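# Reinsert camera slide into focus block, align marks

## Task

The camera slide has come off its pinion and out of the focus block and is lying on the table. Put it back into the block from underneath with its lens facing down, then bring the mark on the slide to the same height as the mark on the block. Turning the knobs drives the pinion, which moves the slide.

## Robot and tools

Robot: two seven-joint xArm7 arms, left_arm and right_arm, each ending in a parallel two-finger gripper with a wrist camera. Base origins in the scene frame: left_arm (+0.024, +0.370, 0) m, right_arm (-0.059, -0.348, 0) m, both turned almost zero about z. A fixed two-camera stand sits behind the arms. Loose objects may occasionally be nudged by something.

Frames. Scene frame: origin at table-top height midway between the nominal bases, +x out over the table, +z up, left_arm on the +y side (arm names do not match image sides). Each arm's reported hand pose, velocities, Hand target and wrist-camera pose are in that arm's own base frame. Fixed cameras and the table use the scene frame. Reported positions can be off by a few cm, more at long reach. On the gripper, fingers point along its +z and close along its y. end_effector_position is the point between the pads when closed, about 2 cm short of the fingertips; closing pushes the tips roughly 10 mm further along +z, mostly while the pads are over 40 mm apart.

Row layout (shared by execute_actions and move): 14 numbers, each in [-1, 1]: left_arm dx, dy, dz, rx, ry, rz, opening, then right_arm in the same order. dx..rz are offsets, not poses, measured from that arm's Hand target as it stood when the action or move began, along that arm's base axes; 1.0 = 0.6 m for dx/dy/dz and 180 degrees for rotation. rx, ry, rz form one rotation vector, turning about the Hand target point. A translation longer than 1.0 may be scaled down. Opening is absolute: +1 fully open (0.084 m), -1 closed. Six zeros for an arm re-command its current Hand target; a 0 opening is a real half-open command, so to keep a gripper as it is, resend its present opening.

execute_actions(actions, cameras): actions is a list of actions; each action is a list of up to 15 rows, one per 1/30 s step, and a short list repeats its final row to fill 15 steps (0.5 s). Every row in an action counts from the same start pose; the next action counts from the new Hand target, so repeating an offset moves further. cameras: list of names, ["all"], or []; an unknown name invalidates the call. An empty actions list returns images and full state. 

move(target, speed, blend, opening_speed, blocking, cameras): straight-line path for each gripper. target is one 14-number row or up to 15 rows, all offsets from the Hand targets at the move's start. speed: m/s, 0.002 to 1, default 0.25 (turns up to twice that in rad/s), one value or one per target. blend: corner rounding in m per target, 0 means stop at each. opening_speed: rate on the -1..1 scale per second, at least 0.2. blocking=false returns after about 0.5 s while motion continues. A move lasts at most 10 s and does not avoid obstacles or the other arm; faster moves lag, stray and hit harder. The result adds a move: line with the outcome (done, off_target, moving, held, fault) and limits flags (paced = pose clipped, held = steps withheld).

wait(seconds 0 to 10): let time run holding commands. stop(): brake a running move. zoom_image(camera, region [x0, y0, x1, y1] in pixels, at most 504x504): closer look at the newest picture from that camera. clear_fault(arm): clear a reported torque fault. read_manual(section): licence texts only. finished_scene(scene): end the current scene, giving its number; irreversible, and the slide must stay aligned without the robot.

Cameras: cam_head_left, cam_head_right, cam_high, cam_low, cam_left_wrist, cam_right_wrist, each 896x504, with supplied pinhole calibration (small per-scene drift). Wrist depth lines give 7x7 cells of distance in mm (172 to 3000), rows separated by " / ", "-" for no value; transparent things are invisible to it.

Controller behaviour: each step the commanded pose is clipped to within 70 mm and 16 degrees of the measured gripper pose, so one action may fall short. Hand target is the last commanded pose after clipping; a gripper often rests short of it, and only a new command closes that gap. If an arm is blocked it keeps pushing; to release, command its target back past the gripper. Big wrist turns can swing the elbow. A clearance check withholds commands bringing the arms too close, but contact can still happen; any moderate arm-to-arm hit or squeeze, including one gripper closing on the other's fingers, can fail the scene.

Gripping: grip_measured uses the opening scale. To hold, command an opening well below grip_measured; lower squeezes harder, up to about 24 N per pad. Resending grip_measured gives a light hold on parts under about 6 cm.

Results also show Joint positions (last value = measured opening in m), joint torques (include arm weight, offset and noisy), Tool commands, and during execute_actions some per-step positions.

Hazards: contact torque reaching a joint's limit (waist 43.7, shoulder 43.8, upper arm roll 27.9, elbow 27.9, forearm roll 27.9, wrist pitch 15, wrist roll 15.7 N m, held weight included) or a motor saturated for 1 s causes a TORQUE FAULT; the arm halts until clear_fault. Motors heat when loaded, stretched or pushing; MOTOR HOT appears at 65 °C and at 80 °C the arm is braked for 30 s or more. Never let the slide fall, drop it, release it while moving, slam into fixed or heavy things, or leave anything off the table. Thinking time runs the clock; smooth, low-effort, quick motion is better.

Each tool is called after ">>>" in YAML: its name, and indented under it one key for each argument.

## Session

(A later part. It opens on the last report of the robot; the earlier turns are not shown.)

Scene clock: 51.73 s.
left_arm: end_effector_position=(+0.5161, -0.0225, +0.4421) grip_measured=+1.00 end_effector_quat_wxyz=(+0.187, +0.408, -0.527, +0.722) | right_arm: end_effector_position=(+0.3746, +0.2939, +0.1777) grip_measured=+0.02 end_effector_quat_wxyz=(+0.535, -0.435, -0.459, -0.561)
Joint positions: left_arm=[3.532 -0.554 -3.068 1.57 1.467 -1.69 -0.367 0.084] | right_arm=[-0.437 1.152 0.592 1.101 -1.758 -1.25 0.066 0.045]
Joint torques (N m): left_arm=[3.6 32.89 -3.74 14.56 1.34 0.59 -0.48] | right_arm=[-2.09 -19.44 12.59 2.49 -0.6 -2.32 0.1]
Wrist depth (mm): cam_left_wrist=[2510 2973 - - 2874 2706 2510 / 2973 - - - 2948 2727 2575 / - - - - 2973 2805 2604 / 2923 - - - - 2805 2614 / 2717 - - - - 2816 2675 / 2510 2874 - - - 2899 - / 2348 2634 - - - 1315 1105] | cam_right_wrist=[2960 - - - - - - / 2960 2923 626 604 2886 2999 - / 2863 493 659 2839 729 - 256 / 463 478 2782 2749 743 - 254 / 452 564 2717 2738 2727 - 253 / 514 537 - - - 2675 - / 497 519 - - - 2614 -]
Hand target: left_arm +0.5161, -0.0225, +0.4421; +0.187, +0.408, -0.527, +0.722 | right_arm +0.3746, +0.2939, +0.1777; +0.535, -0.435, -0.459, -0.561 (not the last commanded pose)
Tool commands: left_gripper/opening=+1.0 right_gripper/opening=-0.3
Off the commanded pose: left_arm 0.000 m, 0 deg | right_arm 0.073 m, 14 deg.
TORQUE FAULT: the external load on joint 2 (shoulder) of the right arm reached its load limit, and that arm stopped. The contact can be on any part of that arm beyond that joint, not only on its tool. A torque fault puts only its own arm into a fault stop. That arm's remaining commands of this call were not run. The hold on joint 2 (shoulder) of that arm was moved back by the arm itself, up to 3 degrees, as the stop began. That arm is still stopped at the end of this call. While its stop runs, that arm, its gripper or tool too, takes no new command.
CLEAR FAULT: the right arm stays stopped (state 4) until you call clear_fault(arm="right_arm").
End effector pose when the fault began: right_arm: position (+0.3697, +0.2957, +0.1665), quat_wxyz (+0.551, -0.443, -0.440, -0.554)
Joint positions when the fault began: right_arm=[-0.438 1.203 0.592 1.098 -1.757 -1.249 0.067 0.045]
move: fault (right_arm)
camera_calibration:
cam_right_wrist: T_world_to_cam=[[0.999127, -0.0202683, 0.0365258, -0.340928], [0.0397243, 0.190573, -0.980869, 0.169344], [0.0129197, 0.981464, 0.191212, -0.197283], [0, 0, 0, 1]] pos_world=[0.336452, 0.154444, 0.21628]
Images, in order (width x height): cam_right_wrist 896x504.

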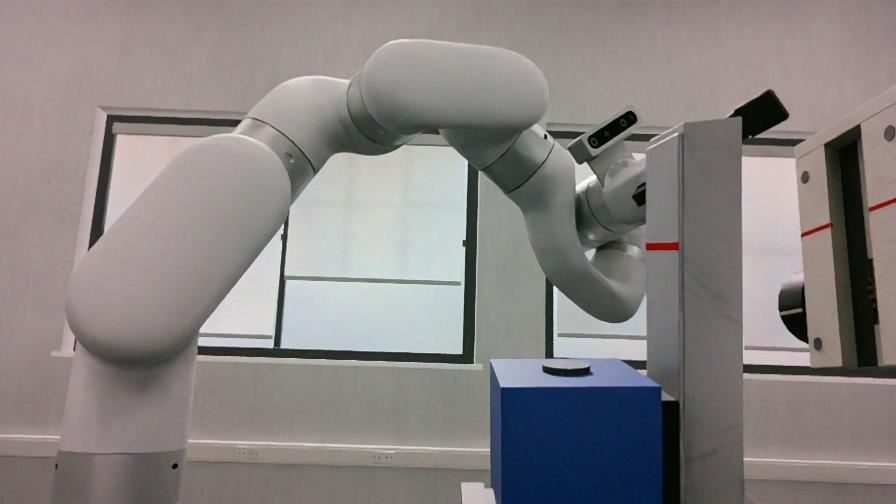

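>>> clear_fault:
  arm: "right_arm"
  cameras: ["cam_head_left","cam_high","cam_low"]

Scene clock: 52.20 s.
left_arm: end_effector_position=(+0.5161, -0.0225, +0.4421) grip_measured=+1.00 end_effector_quat_wxyz=(+0.187, +0.408, -0.527, +0.722) | right_arm: end_effector_position=(+0.3746, +0.2938, +0.1777) grip_measured=+0.02 end_effector_quat_wxyz=(+0.535, -0.435, -0.459, -0.561)
Joint positions: left_arm=[3.532 -0.554 -3.068 1.57 1.467 -1.69 -0.367 0.084] | right_arm=[-0.437 1.152 0.592 1.101 -1.758 -1.25 0.066 0.045]
Joint torques (N m): left_arm=[3.68 32.98 -3.93 14.41 1.29 0.55 -0.54] | right_arm=[-2.3 -19.53 13.01 2.74 -0.53 -2.24 0.19]
Wrist depth (mm): cam_left_wrist=[2538 2986 - - 2863 2727 2510 / 2986 - - - 2911 2738 2547 / - - - - 2899 2782 2614 / 2923 - - - - 2816 2634 / 2706 - - - - 2828 2696 / 2501 2886 - - - 2935 - / 2356 2696 - - - 1307 1100] | cam_right_wrist=[2948 - - - - - - / 2899 2899 625 602 2911 2986 - / 2816 490 660 2851 732 - 256 / 462 478 2782 2816 739 - 254 / 451 565 2738 2771 2749 - 252 / 514 536 - - - 2706 - / 498 518 - - - 2644 -]
Hand target: left_arm +0.5161, -0.0225, +0.4421; +0.187, +0.408, -0.527, +0.722 | right_arm +0.3746, +0.2938, +0.1777; +0.535, -0.435, -0.459, -0.561 (not the last commanded pose)
Tool commands: left_gripper/opening=+1.0 right_gripper/opening=-0.3
Off the commanded pose: left_arm 0.000 m, 0 deg | right_arm 0.073 m, 14 deg.
TORQUE FAULT, CONTINUED: the right arm's stop, for the torque fault of joint 2 (shoulder) that an earlier result reported, is over. The call counts as one of the actions that you can send in this scene. The hold on joint 2 (shoulder) of that arm was moved back by the arm itself, up to 3 degrees, as the stop began. That arm's target is now where it stood when the stop ended, not its last command. That arm's gripper keeps its grip as last carried out, and that arm accepts commands again: back off and push less far.
CLEAR FAULT: your call cleared the right arm's torque fault. If a joint's load stays at its limit, that arm stops again at once.
Images, in order (width x height): cam_head_left 896x504, cam_high 896x504, cam_low 896x504.

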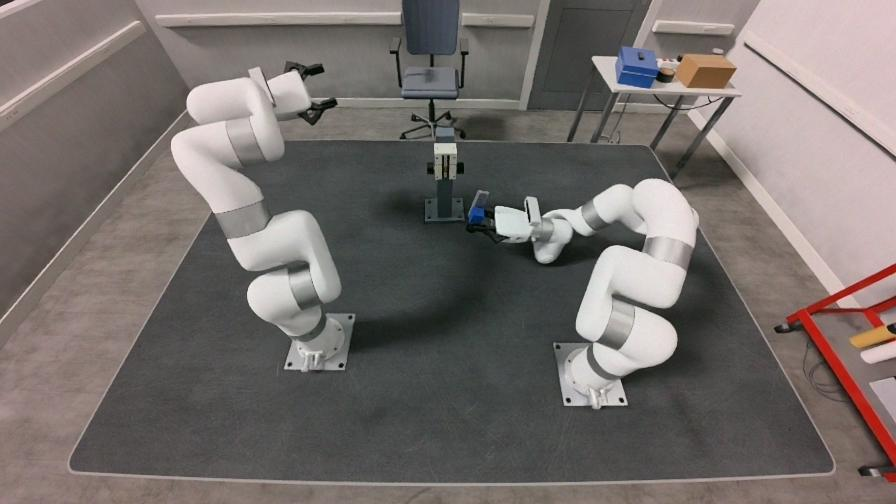

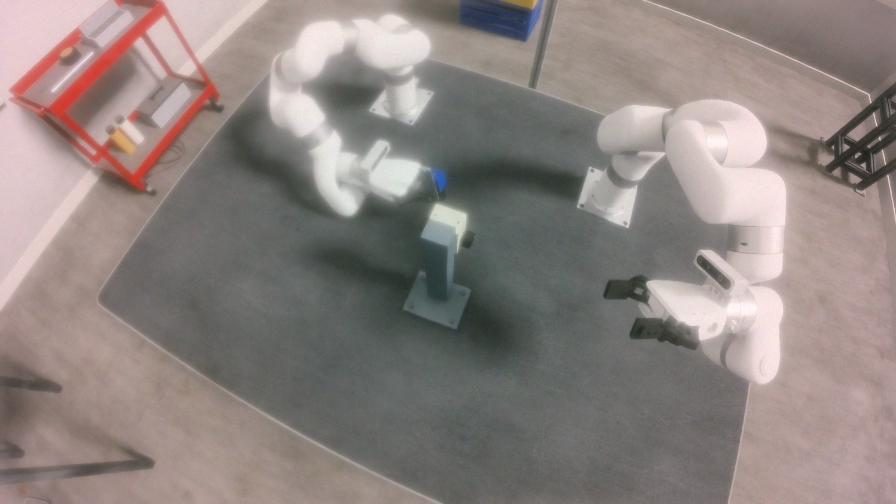

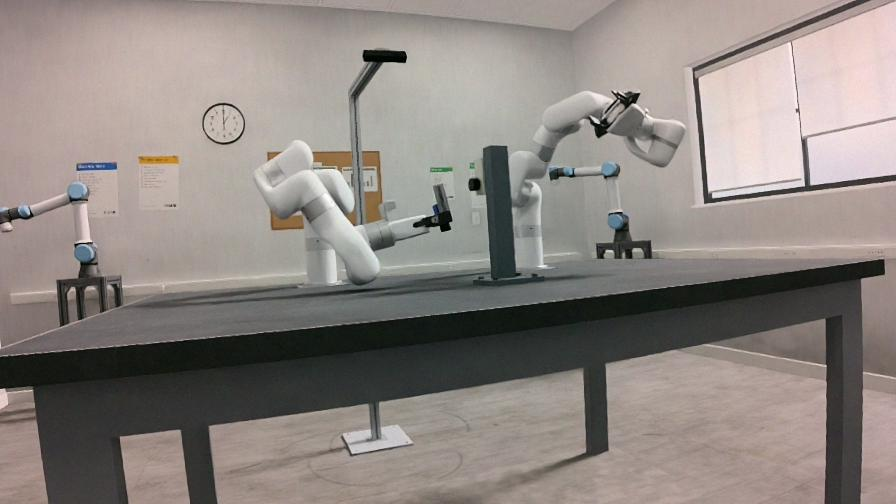

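>>> move:
  target: [0,0,0,0,0,0,1,-0.03,0,0.2,-0.0643,0.0159,0.0006,-0.3]
  speed: 0.3

>>> move:
  target:
    - [0,0,0,0,0,0,1,-0.01,0.03,0.05,0,0.354,-0.354,-0.3]
    - [0,0,0,0,0,0,1,-0.01,0.08,0.05,0,0.70,-0.70,-0.3]
  speed: 0.4
  blend: 0.03

>>> move:
  target: [0,0,0,0,0,0,1,0.05,-0.05,0,0,-0.5,0,-0.3]
  speed: 0.4
  cameras: ["cam_head_left"]

Scene clock: 61.40 s.
left_arm: end_effector_position=(+0.5161, -0.0225, +0.4421) grip_measured=+1.00 end_effector_quat_wxyz=(+0.187, +0.408, -0.527, +0.722) | right_arm: end_effector_position=(+0.3566, +0.2938, +0.2976) grip_measured=+0.02 end_effector_quat_wxyz=(+0.500, -0.500, -0.500, -0.500)
Joint positions: left_arm=[3.532 -0.554 -3.068 1.57 1.467 -1.69 -0.367 0.084] | right_arm=[-0.575 0.596 0.736 0.892 -1.671 -1.192 0.432 0.045]
Joint torques (N m): left_arm=[3.44 32.8 -4.14 14.36 1.48 0.55 -0.23] | right_arm=[-5.31 -17.86 13.91 17.12 -0.43 -4.42 1.92]
Wrist depth (mm): cam_left_wrist=[2510 2960 - - 2899 2727 2538 / 2986 - - - 2874 2771 2575 / - - - - 2960 2793 2595 / 2973 - - - - 2851 2654 / 2706 - - - - 2839 2664 / 2510 2874 - - - 2899 - / 2340 2675 - - - 1320 1098] | cam_right_wrist=[2717 2717 2727 2738 2738 2771 2706 / 2727 2706 583 546 2738 2696 2771 / 2727 569 575 2749 696 591 2727 / 2706 463 2738 2749 710 2738 2738 / 2738 457 2696 2706 2738 2727 2706 / 443 457 - - - - - / 2706 526 - - - - 247]
Hand target: left_arm +0.5161, -0.0225, +0.4421; +0.187, +0.408, -0.527, +0.722 | right_arm +0.3566, +0.2938, +0.2977; +0.500, -0.500, -0.500, -0.500
Off the commanded pose: left_arm 0.000 m, 0 deg | right_arm 0.000 m, 0 deg.
move: done

Scene clock: 65.83 s.
left_arm: end_effector_position=(+0.5161, -0.0225, +0.4421) grip_measured=+1.00 end_effector_quat_wxyz=(+0.187, +0.408, -0.527, +0.722) | right_arm: end_effector_position=(+0.3506, +0.3418, +0.3277) grip_measured=+0.02 end_effector_quat_wxyz=(-0.008, +0.715, -0.699, +0.008)
Joint positions: left_arm=[3.532 -0.554 -3.068 1.57 1.467 -1.69 -0.367 0.084] | right_arm=[0.741 0.022 0.04 1.425 -0.017 1.387 2.332 0.045]
Joint torques (N m): left_arm=[3.54 32.76 -3.97 14.34 1.47 0.6 -0.04] | right_arm=[-4.91 -12.57 -2.8 29.95 1.32 -0.78 1.78]
Wrist depth (mm): cam_left_wrist=[2547 2960 - - 2863 2717 2566 / 2999 - - - 2899 2717 2585 / - - - - 2986 2771 2575 / 2960 - - - - 2805 2624 / 2706 - - - - 2828 2685 / 2510 2874 - - - 2886 - / 2356 2717 - - - 1322 1103] | cam_right_wrist=[460 459 458 456 454 455 451 / 460 459 457 456 455 453 452 / 459 458 458 456 454 453 452 / 459 458 457 456 454 453 451 / 459 457 457 455 454 453 452 / 459 443 - - - 452 451 / 205 367 - - - 452 450]
Hand target: left_arm +0.5161, -0.0225, +0.4421; +0.187, +0.408, -0.527, +0.722 | right_arm +0.3506, +0.3418, +0.3277; -0.008, +0.715, -0.699, +0.008
Off the commanded pose: left_arm 0.000 m, 0 deg | right_arm 0.000 m, 0 deg.
move: done; limits=paced

Scene clock: 68.40 s.
left_arm: end_effector_position=(+0.5161, -0.0225, +0.4421) grip_measured=+1.00 end_effector_quat_wxyz=(+0.187, +0.408, -0.527, +0.722) | right_arm: end_effector_position=(+0.3806, +0.3118, +0.3277) grip_measured=+0.02 end_effector_quat_wxyz=(+0.500, -0.500, +0.489, -0.511)
Joint positions: left_arm=[3.532 -0.554 -3.068 1.57 1.467 -1.69 -0.367 0.084] | right_arm=[0.515 -0.238 0.567 0.597 -1.873 1.153 3.994 0.045]
Joint torques (N m): left_arm=[3.4 32.91 -4.02 14.18 1.5 0.5 0.24] | right_arm=[-4.93 -5.85 0.66 19.08 -2.05 4.15 1.7]
Wrist depth (mm): cam_left_wrist=[2474 2986 - - 2863 2706 2519 / - - - - 2911 2782 2585 / - - - - 2948 2771 2614 / 2935 - - - - 2828 2654 / 2717 - - - - 2863 2685 / 2501 2851 - - - 2899 - / 2364 2685 - - - 1307 1100] | cam_right_wrist=[2575 2556 2547 2547 2538 2519 654 / 2566 2566 2556 2538 2547 2528 654 / 2566 2595 2575 2556 2547 2538 650 / 2547 2595 2556 2556 2501 2519 648 / 2595 2595 2566 2547 2249 2014 646 / 2595 2528 - - - 2002 643 / 2585 - - - - - 643]
Hand target: left_arm +0.5161, -0.0225, +0.4421; +0.187, +0.408, -0.527, +0.722 | right_arm +0.3806, +0.3118, +0.3277; +0.500, -0.500, +0.489, -0.511
Off the commanded pose: left_arm 0.000 m, 0 deg | right_arm 0.000 m, 0 deg.
move: done
Images, in order (width x height): cam_head_left 896x504.

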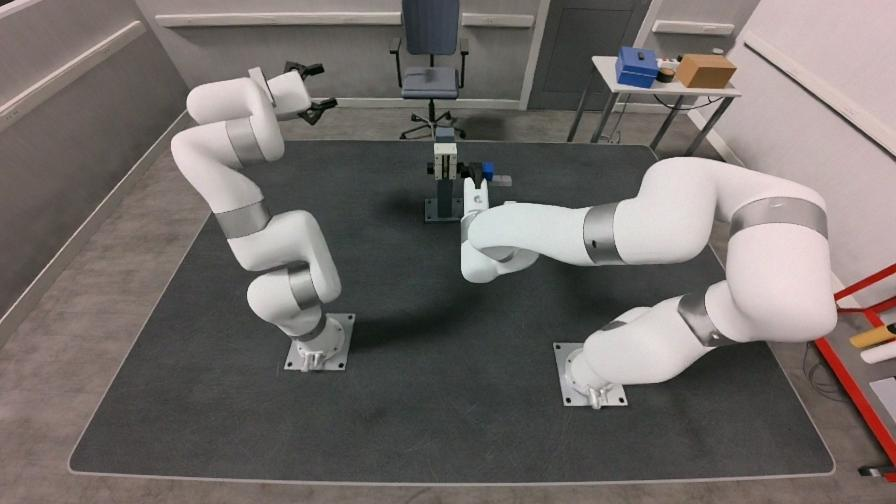

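>>> move:
  target:
    - [0,0,0,0,0,0,1,-0.08,-0.08,0,0,0,0,-0.3]
    - [0,0,0,0,0,0,1,-0.04,-0.04,-0.1,-0.383,-0.3745,0.383,-0.3]
  speed: 0.4
  blend: 0.03
  cameras: ["cam_head_left","cam_right_wrist"]

Scene clock: 73.67 s.
left_arm: end_effector_position=(+0.5161, -0.0225, +0.4421) grip_measured=+1.00 end_effector_quat_wxyz=(+0.187, +0.408, -0.527, +0.722) | right_arm: end_effector_position=(+0.3567, +0.2878, +0.2677) grip_measured=+0.02 end_effector_quat_wxyz=(+0.500, -0.500, -0.500, -0.500)
Joint positions: left_arm=[3.532 -0.554 -3.068 1.57 1.467 -1.69 -0.367 0.084] | right_arm=[-0.247 -0.009 0.362 0.621 -4.618 1.506 3.768 0.045]
Joint torques (N m): left_arm=[3.26 32.87 -4.02 14.14 1.4 0.55 0.54] | right_arm=[5.18 -7.44 2.63 24.61 -0.28 1.76 -1.34]
Wrist depth (mm): cam_left_wrist=[2519 2948 - - 2863 2664 2538 / 2973 - - - 2986 2727 2566 / - - - - 2948 2771 2624 / 2973 - - - - 2805 2664 / 2727 - - - - 2851 2675 / 2483 2899 - - - 2911 - / 2317 2696 - - - 1310 1101] | cam_right_wrist=[2727 2760 2727 575 2749 2782 2771 / 2738 2696 582 574 2782 598 2706 / 2771 476 2727 2749 711 2749 2749 / 2749 466 2771 2760 2738 2771 2717 / 455 461 2749 2771 2771 - - / 533 481 - - - - 247 / 2738 528 - - - - 249]
Hand target: left_arm +0.5161, -0.0225, +0.4421; +0.187, +0.408, -0.527, +0.722 | right_arm +0.3566, +0.2878, +0.2677; +0.500, -0.500, -0.500, -0.500
Off the commanded pose: left_arm 0.000 m, 0 deg | right_arm 0.000 m, 0 deg.
move: done
camera_calibration:
cam_right_wrist: T_world_to_cam=[[0.999827, -0.0157708, -0.00983179, -0.315487], [-0.00999431, -0.0102596, -0.999897, 0.340062], [0.0156683, 0.999823, -0.0104155, -0.160656], [0, 0, 0, 1]] pos_world=[0.321348, 0.159141, 0.335252]
Images, in order (width x height): cam_head_left 896x504, cam_right_wrist 896x504.

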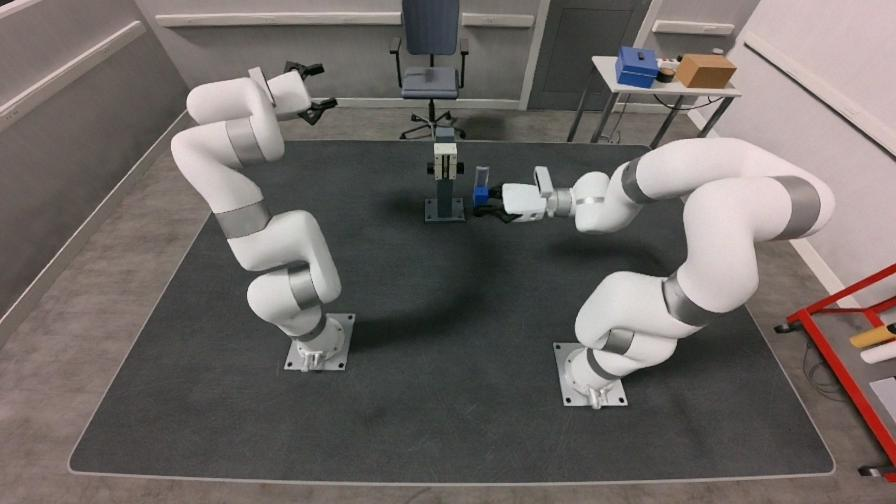

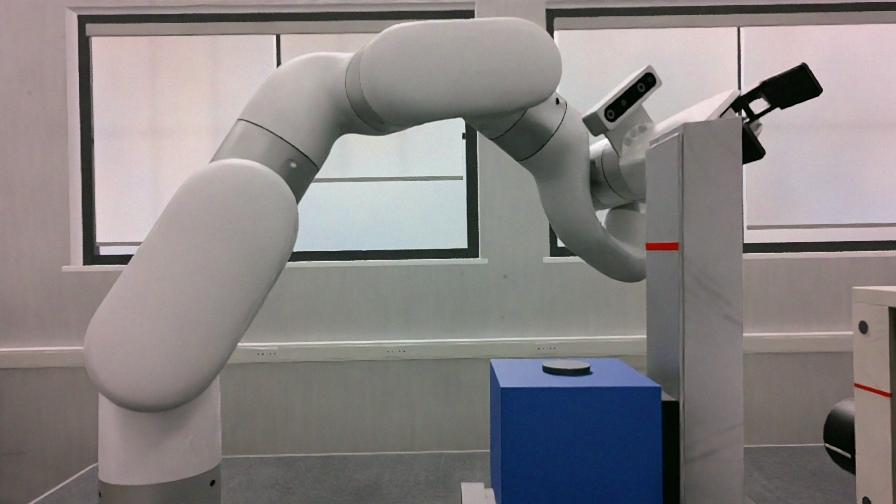

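>>> move:
  target: [0,0,0,0,0,0,1,0.04,0.015,-0.275,0.139,0,0,-0.3]
  cameras: ["cam_right_wrist","cam_low"]

>>> zoom_image:
  camera: "cam_right_wrist"
  region: [640, 100, 896, 356]

Scene clock: 75.97 s.
left_arm: end_effector_position=(+0.5161, -0.0225, +0.4421) grip_measured=+1.00 end_effector_quat_wxyz=(+0.187, +0.408, -0.527, +0.722) | right_arm: end_effector_position=(+0.3853, +0.2931, +0.1468) grip_measured=+0.02 end_effector_quat_wxyz=(+0.563, -0.386, -0.423, -0.596)
Joint positions: left_arm=[3.532 -0.554 -3.068 1.57 1.467 -1.69 -0.367 0.084] | right_arm=[-0.228 0.76 0.314 0.923 -4.7 1.708 3.26 0.045]
Joint torques (N m): left_arm=[3.5 32.6 -3.96 14.1 1.27 0.48 0.8] | right_arm=[-1.5 -20.31 5.16 6.42 0.65 2.62 0.28]
Wrist depth (mm): cam_left_wrist=[2538 2948 - - 2899 2696 2538 / 2960 - - - 2948 2738 2566 / - - - - 2935 2782 2595 / 2899 - - - - 2839 2634 / 2727 - - - - 2816 2696 / 2492 2899 - - - 2911 - / 2340 2654 - - - 1307 1101] | cam_right_wrist=[- - - - - - 2986 / - - - - - - 246 / - - 654 702 - - 245 / 2886 507 2899 2886 752 - 243 / 469 492 2816 2828 755 - 251 / 527 551 - - - 2717 - / 504 522 - - - 2624 -]
Hand target: left_arm +0.5161, -0.0225, +0.4421; +0.187, +0.408, -0.527, +0.722 | right_arm +0.3853, +0.2931, +0.1468; +0.563, -0.386, -0.423, -0.596 (not the last commanded pose)
Tool commands: left_gripper/opening=+1.0 right_gripper/opening=-0.3
Off the commanded pose: left_arm 0.000 m, 0 deg | right_arm 0.045 m, 6 deg.
TORQUE FAULT: the external load on joint 2 (shoulder) of the right arm reached its load limit, and that arm stopped. The contact can be on any part of that arm beyond that joint, not only on its tool. A torque fault puts only its own arm into a fault stop. That arm's remaining commands of this call were not run. The hold on joint 2 (shoulder) of that arm was moved back by the arm itself, up to 3 degrees, as the stop began. That arm is still stopped at the end of this call. While its stop runs, that arm, its gripper or tool too, takes no new command.
CLEAR FAULT: the right arm stays stopped (state 4) until you call clear_fault(arm="right_arm").
End effector pose when the fault began: right_arm: position (+0.3779, +0.2944, +0.1302), quat_wxyz (+0.577, -0.400, -0.404, -0.587)
Joint positions when the fault began: right_arm=[-0.228 0.811 0.314 0.918 -4.699 1.706 3.262 0.045]
move: fault (right_arm)
camera_calibration:
cam_right_wrist: T_world_to_cam=[[0.998362, -0.0195138, 0.0537849, -0.352932], [0.0572144, 0.335005, -0.940478, 0.083753], [0.000334117, 0.942014, 0.335572, -0.195553], [0, 0, 0, 1]] pos_world=[0.347627, 0.149269, 0.163373]
Images, in order (width x height): cam_low 896x504, cam_right_wrist 896x504.

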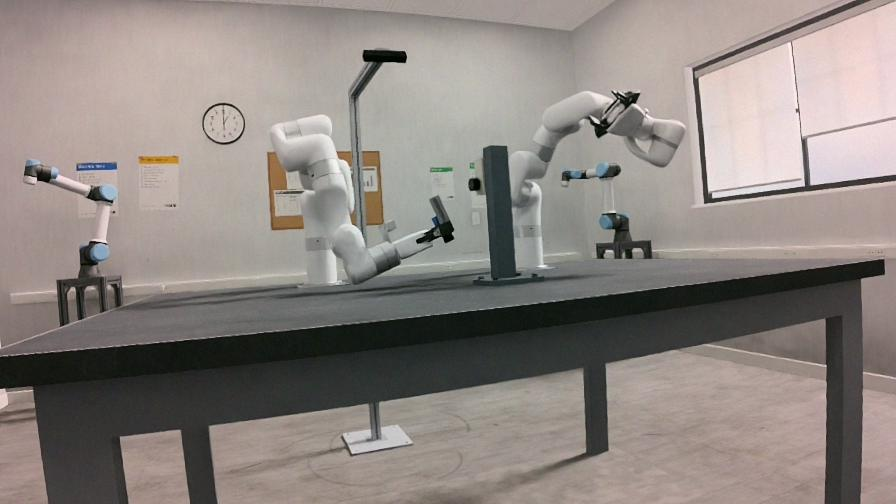

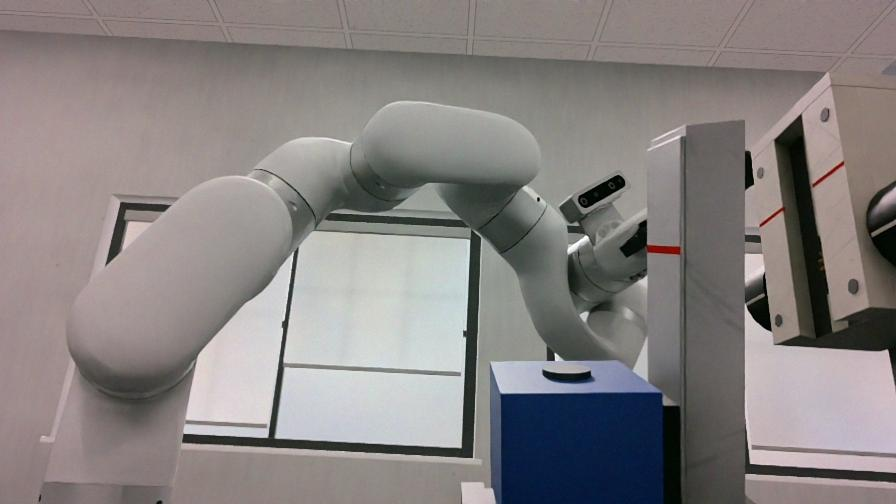

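Scaled by 1.969 from the camera's 896x504 image, which has a finer 1280x720 frame.

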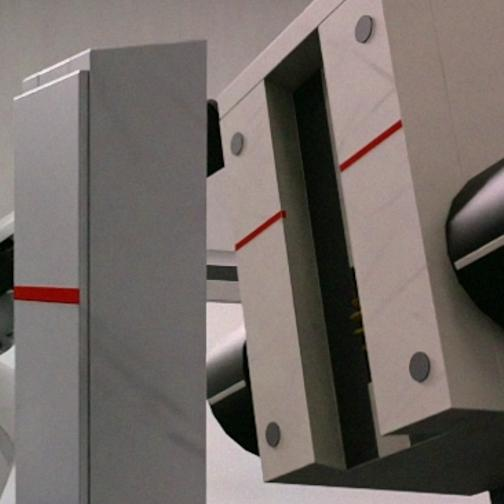

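>>> zoom_image:
  camera: "cam_right_wrist"
  region: [756, 260, 896, 360]

>>> clear_fault:
  arm: "right_arm"

Scaled by 3.600 from the camera's 896x504 image, which has a finer 1280x720 frame.

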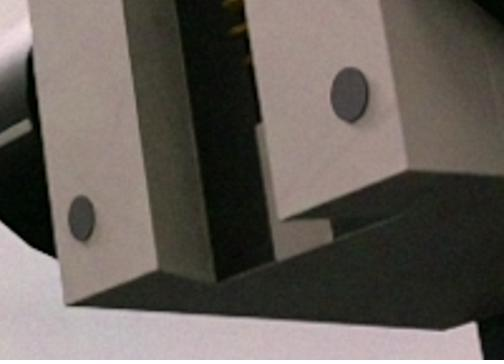

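Scene clock: 76.83 s.
left_arm: end_effector_position=(+0.5161, -0.0225, +0.4421) grip_measured=+1.00 end_effector_quat_wxyz=(+0.187, +0.408, -0.527, +0.722) | right_arm: end_effector_position=(+0.3853, +0.2931, +0.1468) grip_measured=+0.02 end_effector_quat_wxyz=(+0.563, -0.386, -0.423, -0.596)
Joint positions: left_arm=[3.532 -0.554 -3.068 1.57 1.467 -1.69 -0.367 0.084] | right_arm=[-0.228 0.76 0.314 0.923 -4.7 1.708 3.26 0.045]
Joint torques (N m): left_arm=[3.1 32.92 -3.98 13.78 1.41 0.6 0.74] | right_arm=[-1.8 -20.62 5.32 6.34 0.51 2.71 0.36]
Wrist depth (mm): cam_left_wrist=[2538 2960 - - 2874 2696 2492 / 2948 - - - 2923 2738 2566 / - - - - 2948 2793 2654 / 2973 - - - - 2828 2634 / 2749 - - - - 2886 2685 / 2474 2899 - - - 2851 - / 2356 2696 - - - 1310 1101] | cam_right_wrist=[- - - - - - 2948 / - - - - - - 246 / - - 655 702 - - 245 / 2923 505 2851 2911 758 - 243 / 469 493 2805 2793 755 - 252 / 526 551 - - - 2738 - / 501 523 - - - 2685 -]
Hand target: left_arm +0.5161, -0.0225, +0.4421; +0.187, +0.408, -0.527, +0.722 | right_arm +0.3853, +0.2931, +0.1468; +0.563, -0.386, -0.423, -0.596 (not the last commanded pose)
Tool commands: left_gripper/opening=+1.0 right_gripper/opening=-0.3
Off the commanded pose: left_arm 0.000 m, 0 deg | right_arm 0.045 m, 6 deg.
TORQUE FAULT, CONTINUED: the right arm's stop, for the torque fault of joint 2 (shoulder) that an earlier result reported, is over. The call counts as one of the actions that you can send in this scene. The hold on joint 2 (shoulder) of that arm was moved back by the arm itself, up to 3 degrees, as the stop began. That arm's target is now where it stood when the stop ended, not its last command. That arm's gripper keeps its grip as last carried out, and that arm accepts commands again: back off and push less far.
CLEAR FAULT: your call cleared the right arm's torque fault. If a joint's load stays at its limit, that arm stops again at once.

>>> zoom_image:
  camera: "cam_right_wrist"
  region: [630, 110, 760, 200]

Scaled by 3.877 from the camera's 896x504 image, which has a finer 1280x720 frame.
This view is cut from an older image: the scene may have changed since it was taken.

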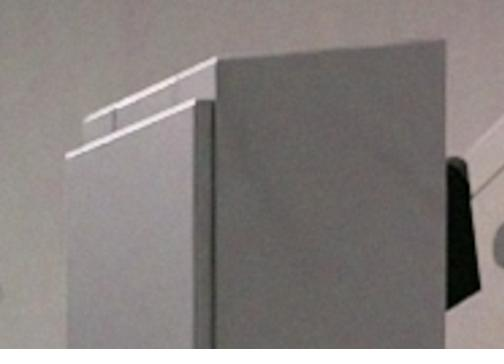

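>>> move:
  target:
    - [0,0,0,0,0,0,1,0.0,-0.03,0.06,-0.112,0.0224,-0.0013,-0.3]
    - [0,0,0,0,0,0,1,0.06,0.1257,-0.04,-0.112,0.0224,-0.0013,-0.3]
    - [0,0,0,0,0,0,1,0.116,0.1257,-0.07,-0.112,0.0224,-0.0013,-0.3]
  speed: [0.2,0.15,0.1]
  blend: 0.01
  cameras: ["cam_right_wrist","cam_head_left"]

>>> zoom_image:
  camera: "cam_right_wrist"
  region: [600, 0, 896, 200]

Scene clock: 88.70 s.
left_arm: end_effector_position=(+0.5161, -0.0225, +0.4421) grip_measured=+1.00 end_effector_quat_wxyz=(+0.187, +0.408, -0.527, +0.722) | right_arm: end_effector_position=(+0.4549, +0.3685, +0.1048) grip_measured=+0.02 end_effector_quat_wxyz=(+0.500, -0.500, -0.500, -0.500)
Joint positions: left_arm=[3.532 -0.554 -3.068 1.57 1.467 -1.69 -0.367 0.084] | right_arm=[-0.029 0.742 0.333 1.134 -4.596 1.281 3.521 0.045]
Joint torques (N m): left_arm=[3.25 33 -3.96 13.8 1.25 0.62 1.02] | right_arm=[4.6 -16.58 6.02 20.51 -0.77 3.84 1.91]
Wrist depth (mm): cam_left_wrist=[2519 2999 - - 2899 2675 2519 / 2973 - - - 2899 2749 2595 / - - - - 2923 2760 2624 / 2923 - - - - 2828 2604 / 2727 - - - - 2851 2654 / 2519 2899 - - - 2911 - / 2340 2675 - - - 1317 1103] | cam_right_wrist=[418 2664 2654 643 675 - - / 2654 2634 2654 2664 683 - - / 2624 2675 2624 2634 2675 - - / 2664 2706 2644 2654 2664 - - / 2685 2696 2675 2664 2685 - - / 689 780 - - - - - / 493 539 - - - - -]
Hand target: left_arm +0.5161, -0.0225, +0.4421; +0.187, +0.408, -0.527, +0.722 | right_arm +0.4549, +0.3685, +0.1048; +0.500, -0.500, -0.500, -0.500
Off the commanded pose: left_arm 0.000 m, 0 deg | right_arm 0.000 m, 0 deg.
move: done
camera_calibration:
cam_right_wrist: T_world_to_cam=[[0.999809, -0.0161762, -0.0109273, -0.413806], [-0.0110972, -0.0104533, -0.999884, 0.179499], [0.01606, 0.999815, -0.0106309, -0.244705], [0, 0, 0, 1]] pos_world=[0.419649, 0.239842, 0.172355]
Images, in order (width x height): cam_head_left 896x504, cam_right_wrist 896x504.

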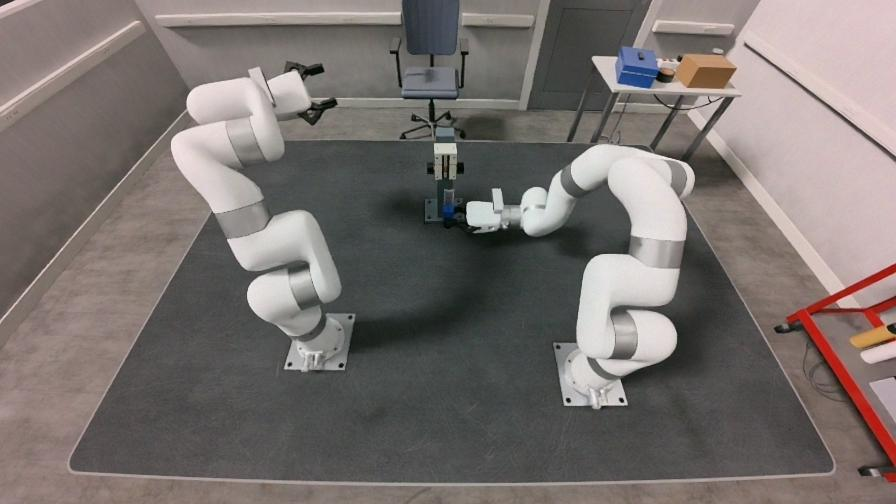

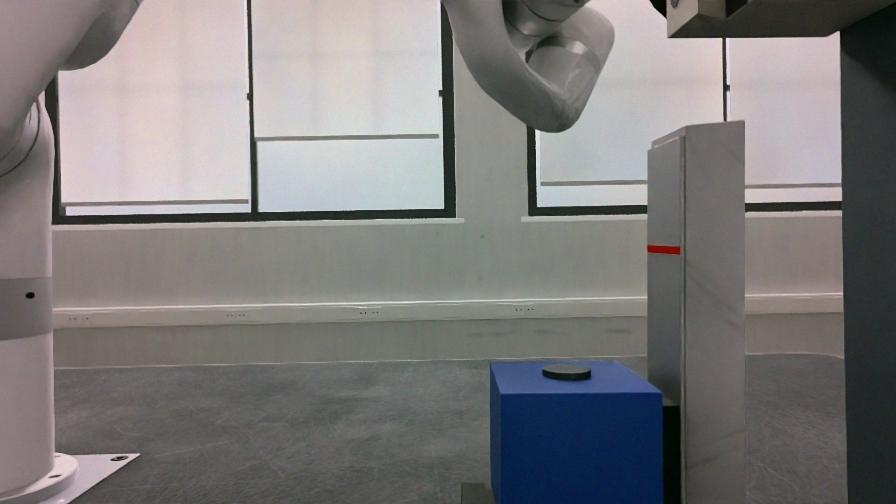

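Scaled by 1.703 from the camera's 896x504 image, which has a finer 1280x720 frame.

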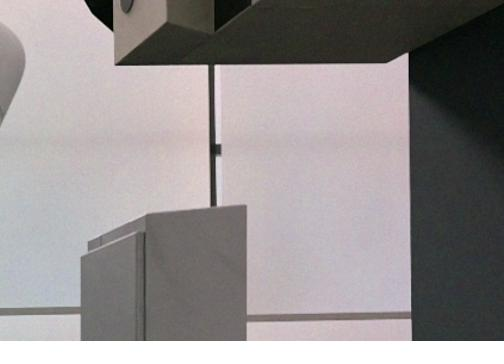

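>>> zoom_image:
  camera: "cam_right_wrist"
  region: [650, 0, 896, 50]

Scaled by 2.049 from the camera's 896x504 image, which has a finer 1280x720 frame.

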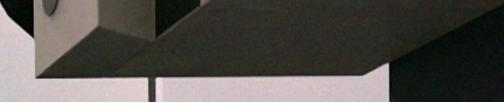

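>>> move:
  target:
    - [-0.33,-0.1,-0.1,0,0,0.366,1,0,0,0,0,0,0,-0.3]
    - [-0.427,-0.5125,-0.487,0,0,0.366,1,0,0,0,0,0,0,-0.3]
  blend: 0.02
  speed: 0.3
  cameras: ["cam_left_wrist","cam_head_left"]

>>> zoom_image:
  camera: "cam_left_wrist"
  region: [300, 50, 650, 400]

Scene clock: 97.30 s.
left_arm: end_effector_position=(+0.3682, -0.0651, +0.3949) grip_measured=+1.00 end_effector_quat_wxyz=(-0.121, +0.588, -0.320, +0.733) | right_arm: end_effector_position=(+0.4549, +0.3685, +0.1048) grip_measured=+0.02 end_effector_quat_wxyz=(+0.500, -0.500, -0.500, -0.500)
Joint positions: left_arm=[3.44 0.491 -3.19 0.053 0.623 -1.237 0.333 0.084] | right_arm=[-0.029 0.742 0.333 1.134 -4.596 1.281 3.521 0.045]
Joint torques (N m): left_arm=[3.67 -0.25 5.25 14.28 2.11 -2.39 -2.05] | right_arm=[-2.5 -17.24 9.83 20.47 -0.49 4.47 1.91]
Wrist depth (mm): cam_left_wrist=[2585 2664 2793 2923 - - - / 2501 2614 2717 2828 2923 - - / 2448 2528 2614 2749 2863 2948 - / 2381 2439 2566 2664 2771 2839 1893 / 2317 2389 2457 2585 2685 2793 2828 / 2249 2340 2381 2519 2595 2706 2782 / 2213 2286 2364 2172 2528 2575 2685] | cam_right_wrist=[433 478 2644 2664 2634 - - / 441 482 2664 2644 2675 - - / 2675 2685 2634 2634 2706 - - / 2624 2675 2664 2664 2644 - - / 2654 2644 2654 2654 2624 - - / 690 778 - - - - - / 493 540 - - - - -]
Hand target: left_arm +0.3682, -0.0651, +0.3949; -0.121, +0.588, -0.320, +0.733 (not the last commanded pose) | right_arm +0.4549, +0.3685, +0.1048; +0.500, -0.500, -0.500, -0.500
Off the commanded pose: left_arm 0.377 m, 18 deg | right_arm 0.000 m, 0 deg.
move: held (left_arm; a check stopped the path); path passed 0 of 2 targets; limits=held
pose unreachable (left arm): on one or more control steps of this call, first in action 0 (counted from 0), this arm could not follow its commanded pose, so it was not sent that pose on those steps. It may still have moved: this result reports where it is.
cause: moving toward the commanded pose would bring two parts of the arm too close to each other (joints 2 (shoulder) to 5 (forearm roll) lie between them).
camera_calibration:
cam_left_wrist: T_world_to_cam=[[-0.190052, -0.779816, -0.596462, 0.289971], [0.267611, 0.543382, -0.795689, 0.320648], [0.944598, -0.310842, 0.105417, -0.275098], [0, 0, 0, 1]] pos_world=[0.229158, -0.0336226, 0.457092]
Images, in order (width x height): cam_head_left 896x504, cam_left_wrist 896x504.

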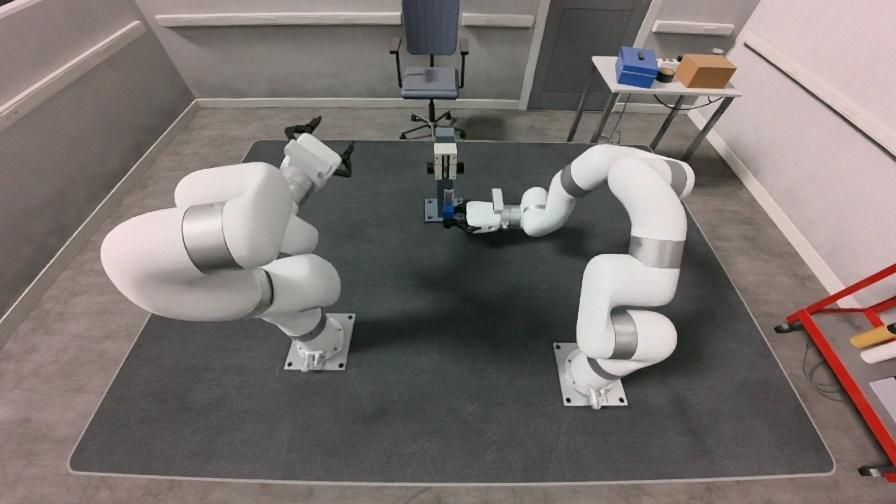

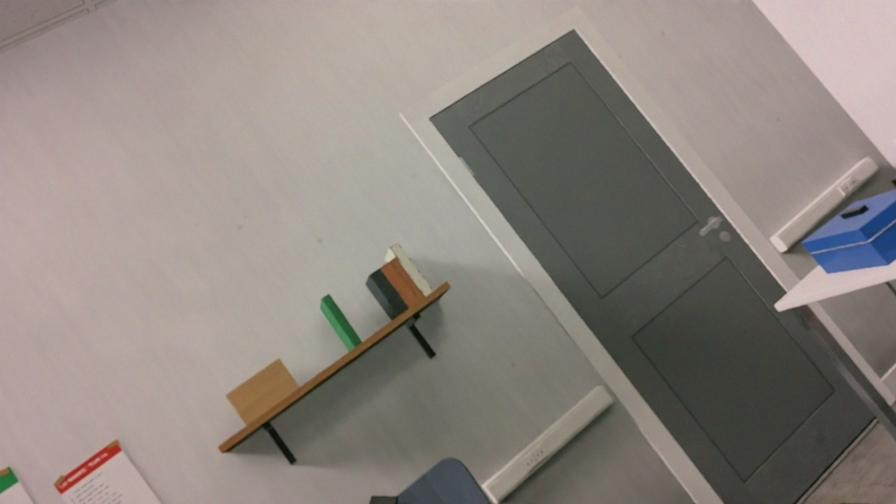

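Scaled by 1.440 from the camera's 896x504 image, which has a finer 1280x720 frame.

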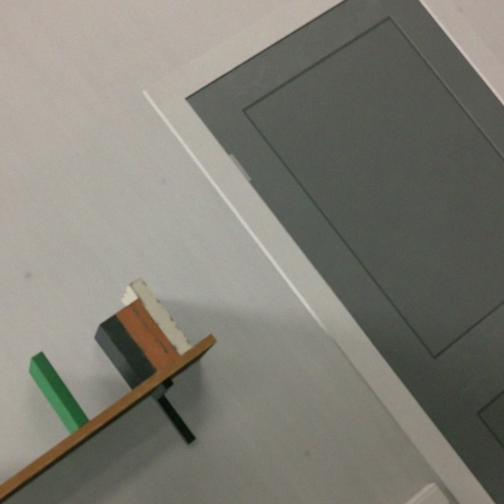

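>>> move:
  target:
    - [-0.1,-0.43,0.0,0,0,0.101,1,0,0,0,0,0,0,-0.3]
    - [-0.18,-0.441,-0.4,0,0,0.101,1,0,0,0,0,0,0,-0.3]
  blend: 0.02
  speed: 0.3
  cameras: ["cam_left_wrist","cam_head_left"]

>>> zoom_image:
  camera: "cam_left_wrist"
  region: [300, 50, 650, 400]

Scene clock: 99.47 s.
left_arm: end_effector_position=(+0.3644, -0.0787, +0.3945) grip_measured=+1.00 end_effector_quat_wxyz=(-0.124, +0.590, -0.318, +0.732) | right_arm: end_effector_position=(+0.4549, +0.3685, +0.1048) grip_measured=+0.02 end_effector_quat_wxyz=(+0.500, -0.500, -0.500, -0.500)
Joint positions: left_arm=[3.405 0.538 -3.254 0.027 0.52 -1.204 0.34 0.084] | right_arm=[-0.029 0.742 0.333 1.134 -4.596 1.281 3.521 0.045]
Joint torques (N m): left_arm=[3.82 -1.41 5.54 14.83 2.2 -2.47 -2.08] | right_arm=[-2.11 -17.24 10.13 20.75 -0.74 4.64 1.95]
Wrist depth (mm): cam_left_wrist=[2538 2675 2828 2899 - - - / 2519 2624 2685 2839 2948 - - / 2457 2501 2634 2706 2839 2960 - / 2405 2474 2556 2634 2749 2851 1893 / 2340 2431 2483 2547 2675 2760 2839 / 2257 2348 2405 2538 2614 2706 2782 / 2199 2279 2372 2178 2528 2604 2675] | cam_right_wrist=[418 469 2634 2675 2675 - - / 429 482 2644 2696 2644 - - / 2654 2654 2685 2706 2644 - - / 2675 2696 2664 2664 2654 - - / 2664 2624 2696 2654 2675 - - / 689 778 - - - - - / 494 540 - - - - -]
Hand target: left_arm +0.3644, -0.0787, +0.3945; -0.124, +0.590, -0.318, +0.732 (not the last commanded pose) | right_arm +0.4549, +0.3685, +0.1048; +0.500, -0.500, -0.500, -0.500
Off the commanded pose: left_arm 0.362 m, 18 deg | right_arm 0.000 m, 0 deg.
move: held (left_arm; a check stopped the path); path passed 0 of 2 targets; limits=held
pose unreachable (left arm): on one or more control steps of this call, first in action 0 (counted from 0), this arm could not follow its commanded pose, so it was not sent that pose on those steps. It may still have moved: this result reports where it is.
cause: moving toward the commanded pose would bring two parts of the arm too close to each other (joints 3 (upper arm roll) to 5 (forearm roll) lie between them).
camera_calibration:
cam_left_wrist: T_world_to_cam=[[-0.185101, -0.780407, -0.597246, 0.276895], [0.26191, 0.54659, -0.795388, 0.330929], [0.947175, -0.303652, 0.103222, -0.275225], [0, 0, 0, 1]] pos_world=[0.225266, -0.0483645, 0.457001]
Images, in order (width x height): cam_head_left 896x504, cam_left_wrist 896x504.

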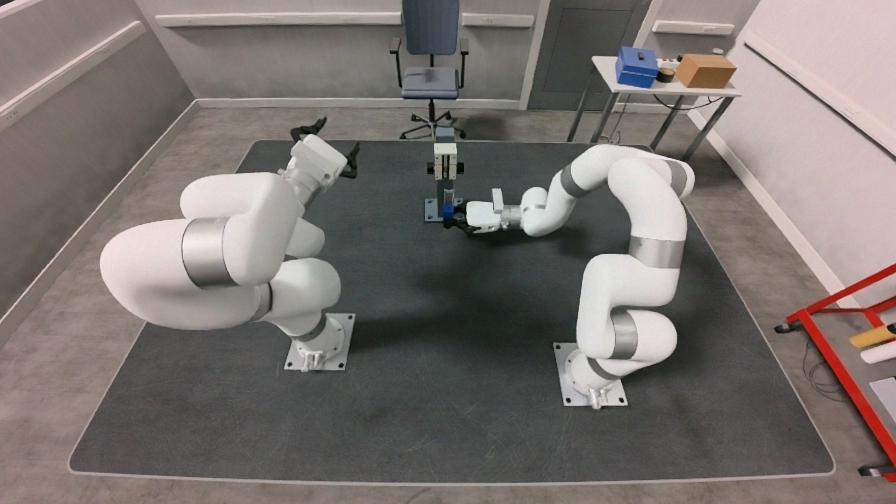

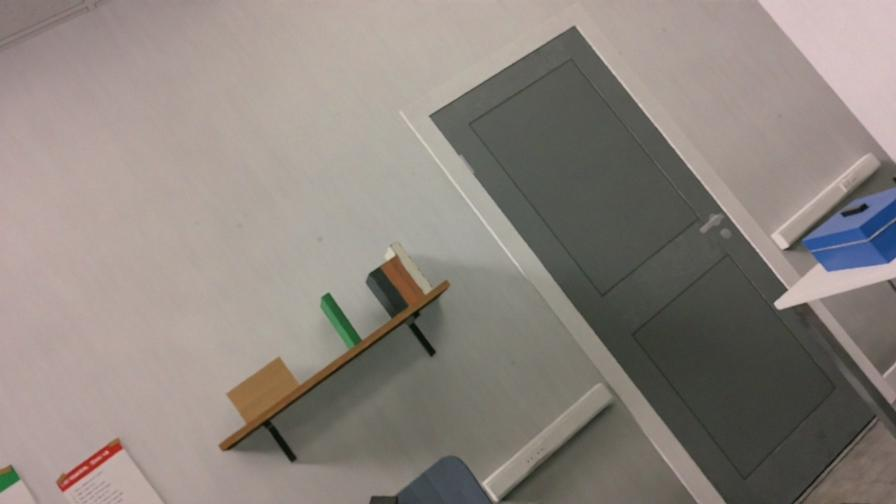

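Scaled by 1.440 from the camera's 896x504 image, which has a finer 1280x720 frame.

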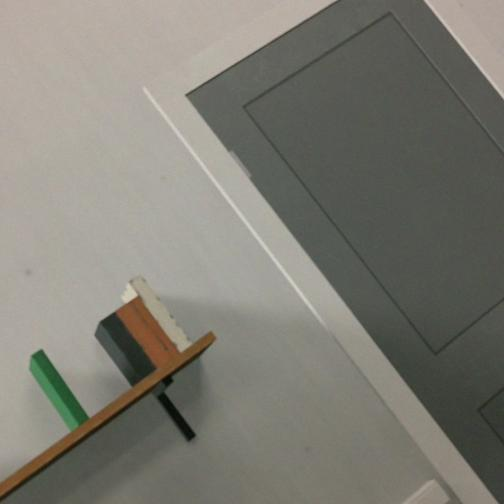

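>>> move:
  target:
    - [0.2,-0.05,0.2,0,0,0,1,0,0,0,0,0,0,-0.3]
    - [0.1,-0.35,0.2,-0.1,0.15,0.09,1,0,0,0,0,0,0,-0.3]
    - [-0.157,-0.418,-0.03,-0.1715,0.25,0.15,1,0,0,0,0,0,0,-0.3]
  blend: 0.02
  speed: 0.3
  cameras: ["cam_left_wrist","cam_head_left"]

>>> zoom_image:
  camera: "cam_left_wrist"
  region: [250, 0, 750, 504]

Scene clock: 105.10 s.
left_arm: end_effector_position=(+0.2702, -0.3295, +0.3765) grip_measured=+1.00 end_effector_quat_wxyz=(+0.000, +0.886, +0.000, +0.464) | right_arm: end_effector_position=(+0.4549, +0.3685, +0.1048) grip_measured=+0.02 end_effector_quat_wxyz=(+0.500, -0.500, -0.500, -0.500)
Joint positions: left_arm=[3.26 1.142 -4.13 0.724 -0.297 0.765 -0.71 0.084] | right_arm=[-0.029 0.742 0.333 1.134 -4.596 1.281 3.521 0.045]
Joint torques (N m): left_arm=[-4.99 -4.77 11.27 9.6 -1.69 -0.28 -2] | right_arm=[-2.31 -17.32 9.95 20.52 -0.82 4.59 1.88]
Wrist depth (mm): cam_left_wrist=[2538 2575 2492 2249 2595 2538 2483 / 2717 2771 2696 2228 2717 2717 2664 / 2664 2696 2685 2348 2706 2685 2696 / 856 861 865 304 309 866 875 / 756 758 762 285 297 768 771 / 679 679 679 304 307 665 688 / 596 599 600 322 406 602 603] | cam_right_wrist=[2654 2664 2644 2664 2685 - - / 2634 2675 2654 2675 2644 - - / 2644 2644 2654 2654 2696 - - / 2634 2644 2654 2675 2654 - - / 2634 2654 2654 2675 2706 - - / 688 774 - - - - - / 492 539 - - - - -]
Hand target: left_arm +0.2702, -0.3295, +0.3765; +0.000, +0.886, +0.000, +0.464 | right_arm +0.4549, +0.3685, +0.1048; +0.500, -0.500, -0.500, -0.500
Off the commanded pose: left_arm 0.000 m, 0 deg | right_arm 0.000 m, 0 deg.
move: done
camera_calibration:
cam_left_wrist: T_world_to_cam=[[0.0214541, -0.99976, 0.00446061, -0.30158], [-0.576743, -0.0160206, -0.816768, 0.527696], [0.816644, 0.0149504, -0.576948, 0.136047], [0, 0, 0, 1]] pos_world=[0.199713, -0.295088, 0.510843]
Images, in order (width x height): cam_head_left 896x504, cam_left_wrist 896x504.

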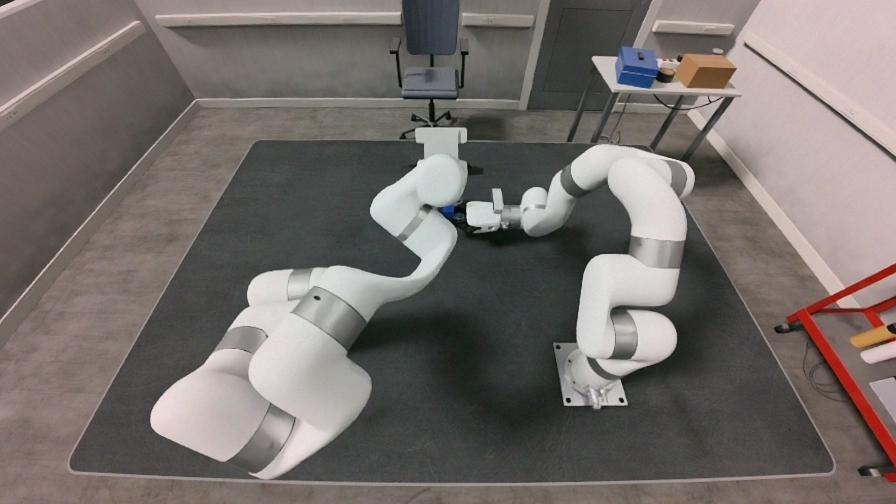

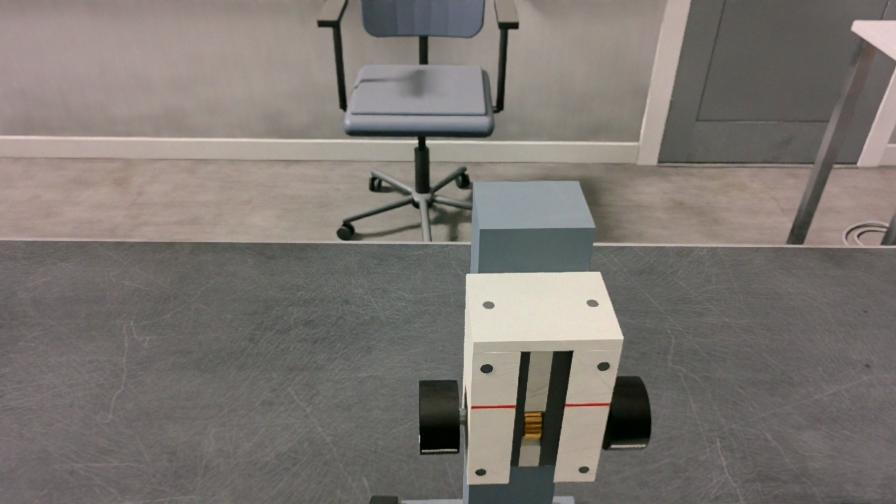

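Scaled by 1.000.

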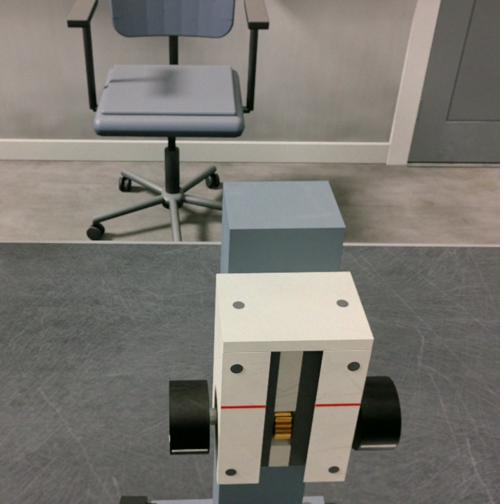

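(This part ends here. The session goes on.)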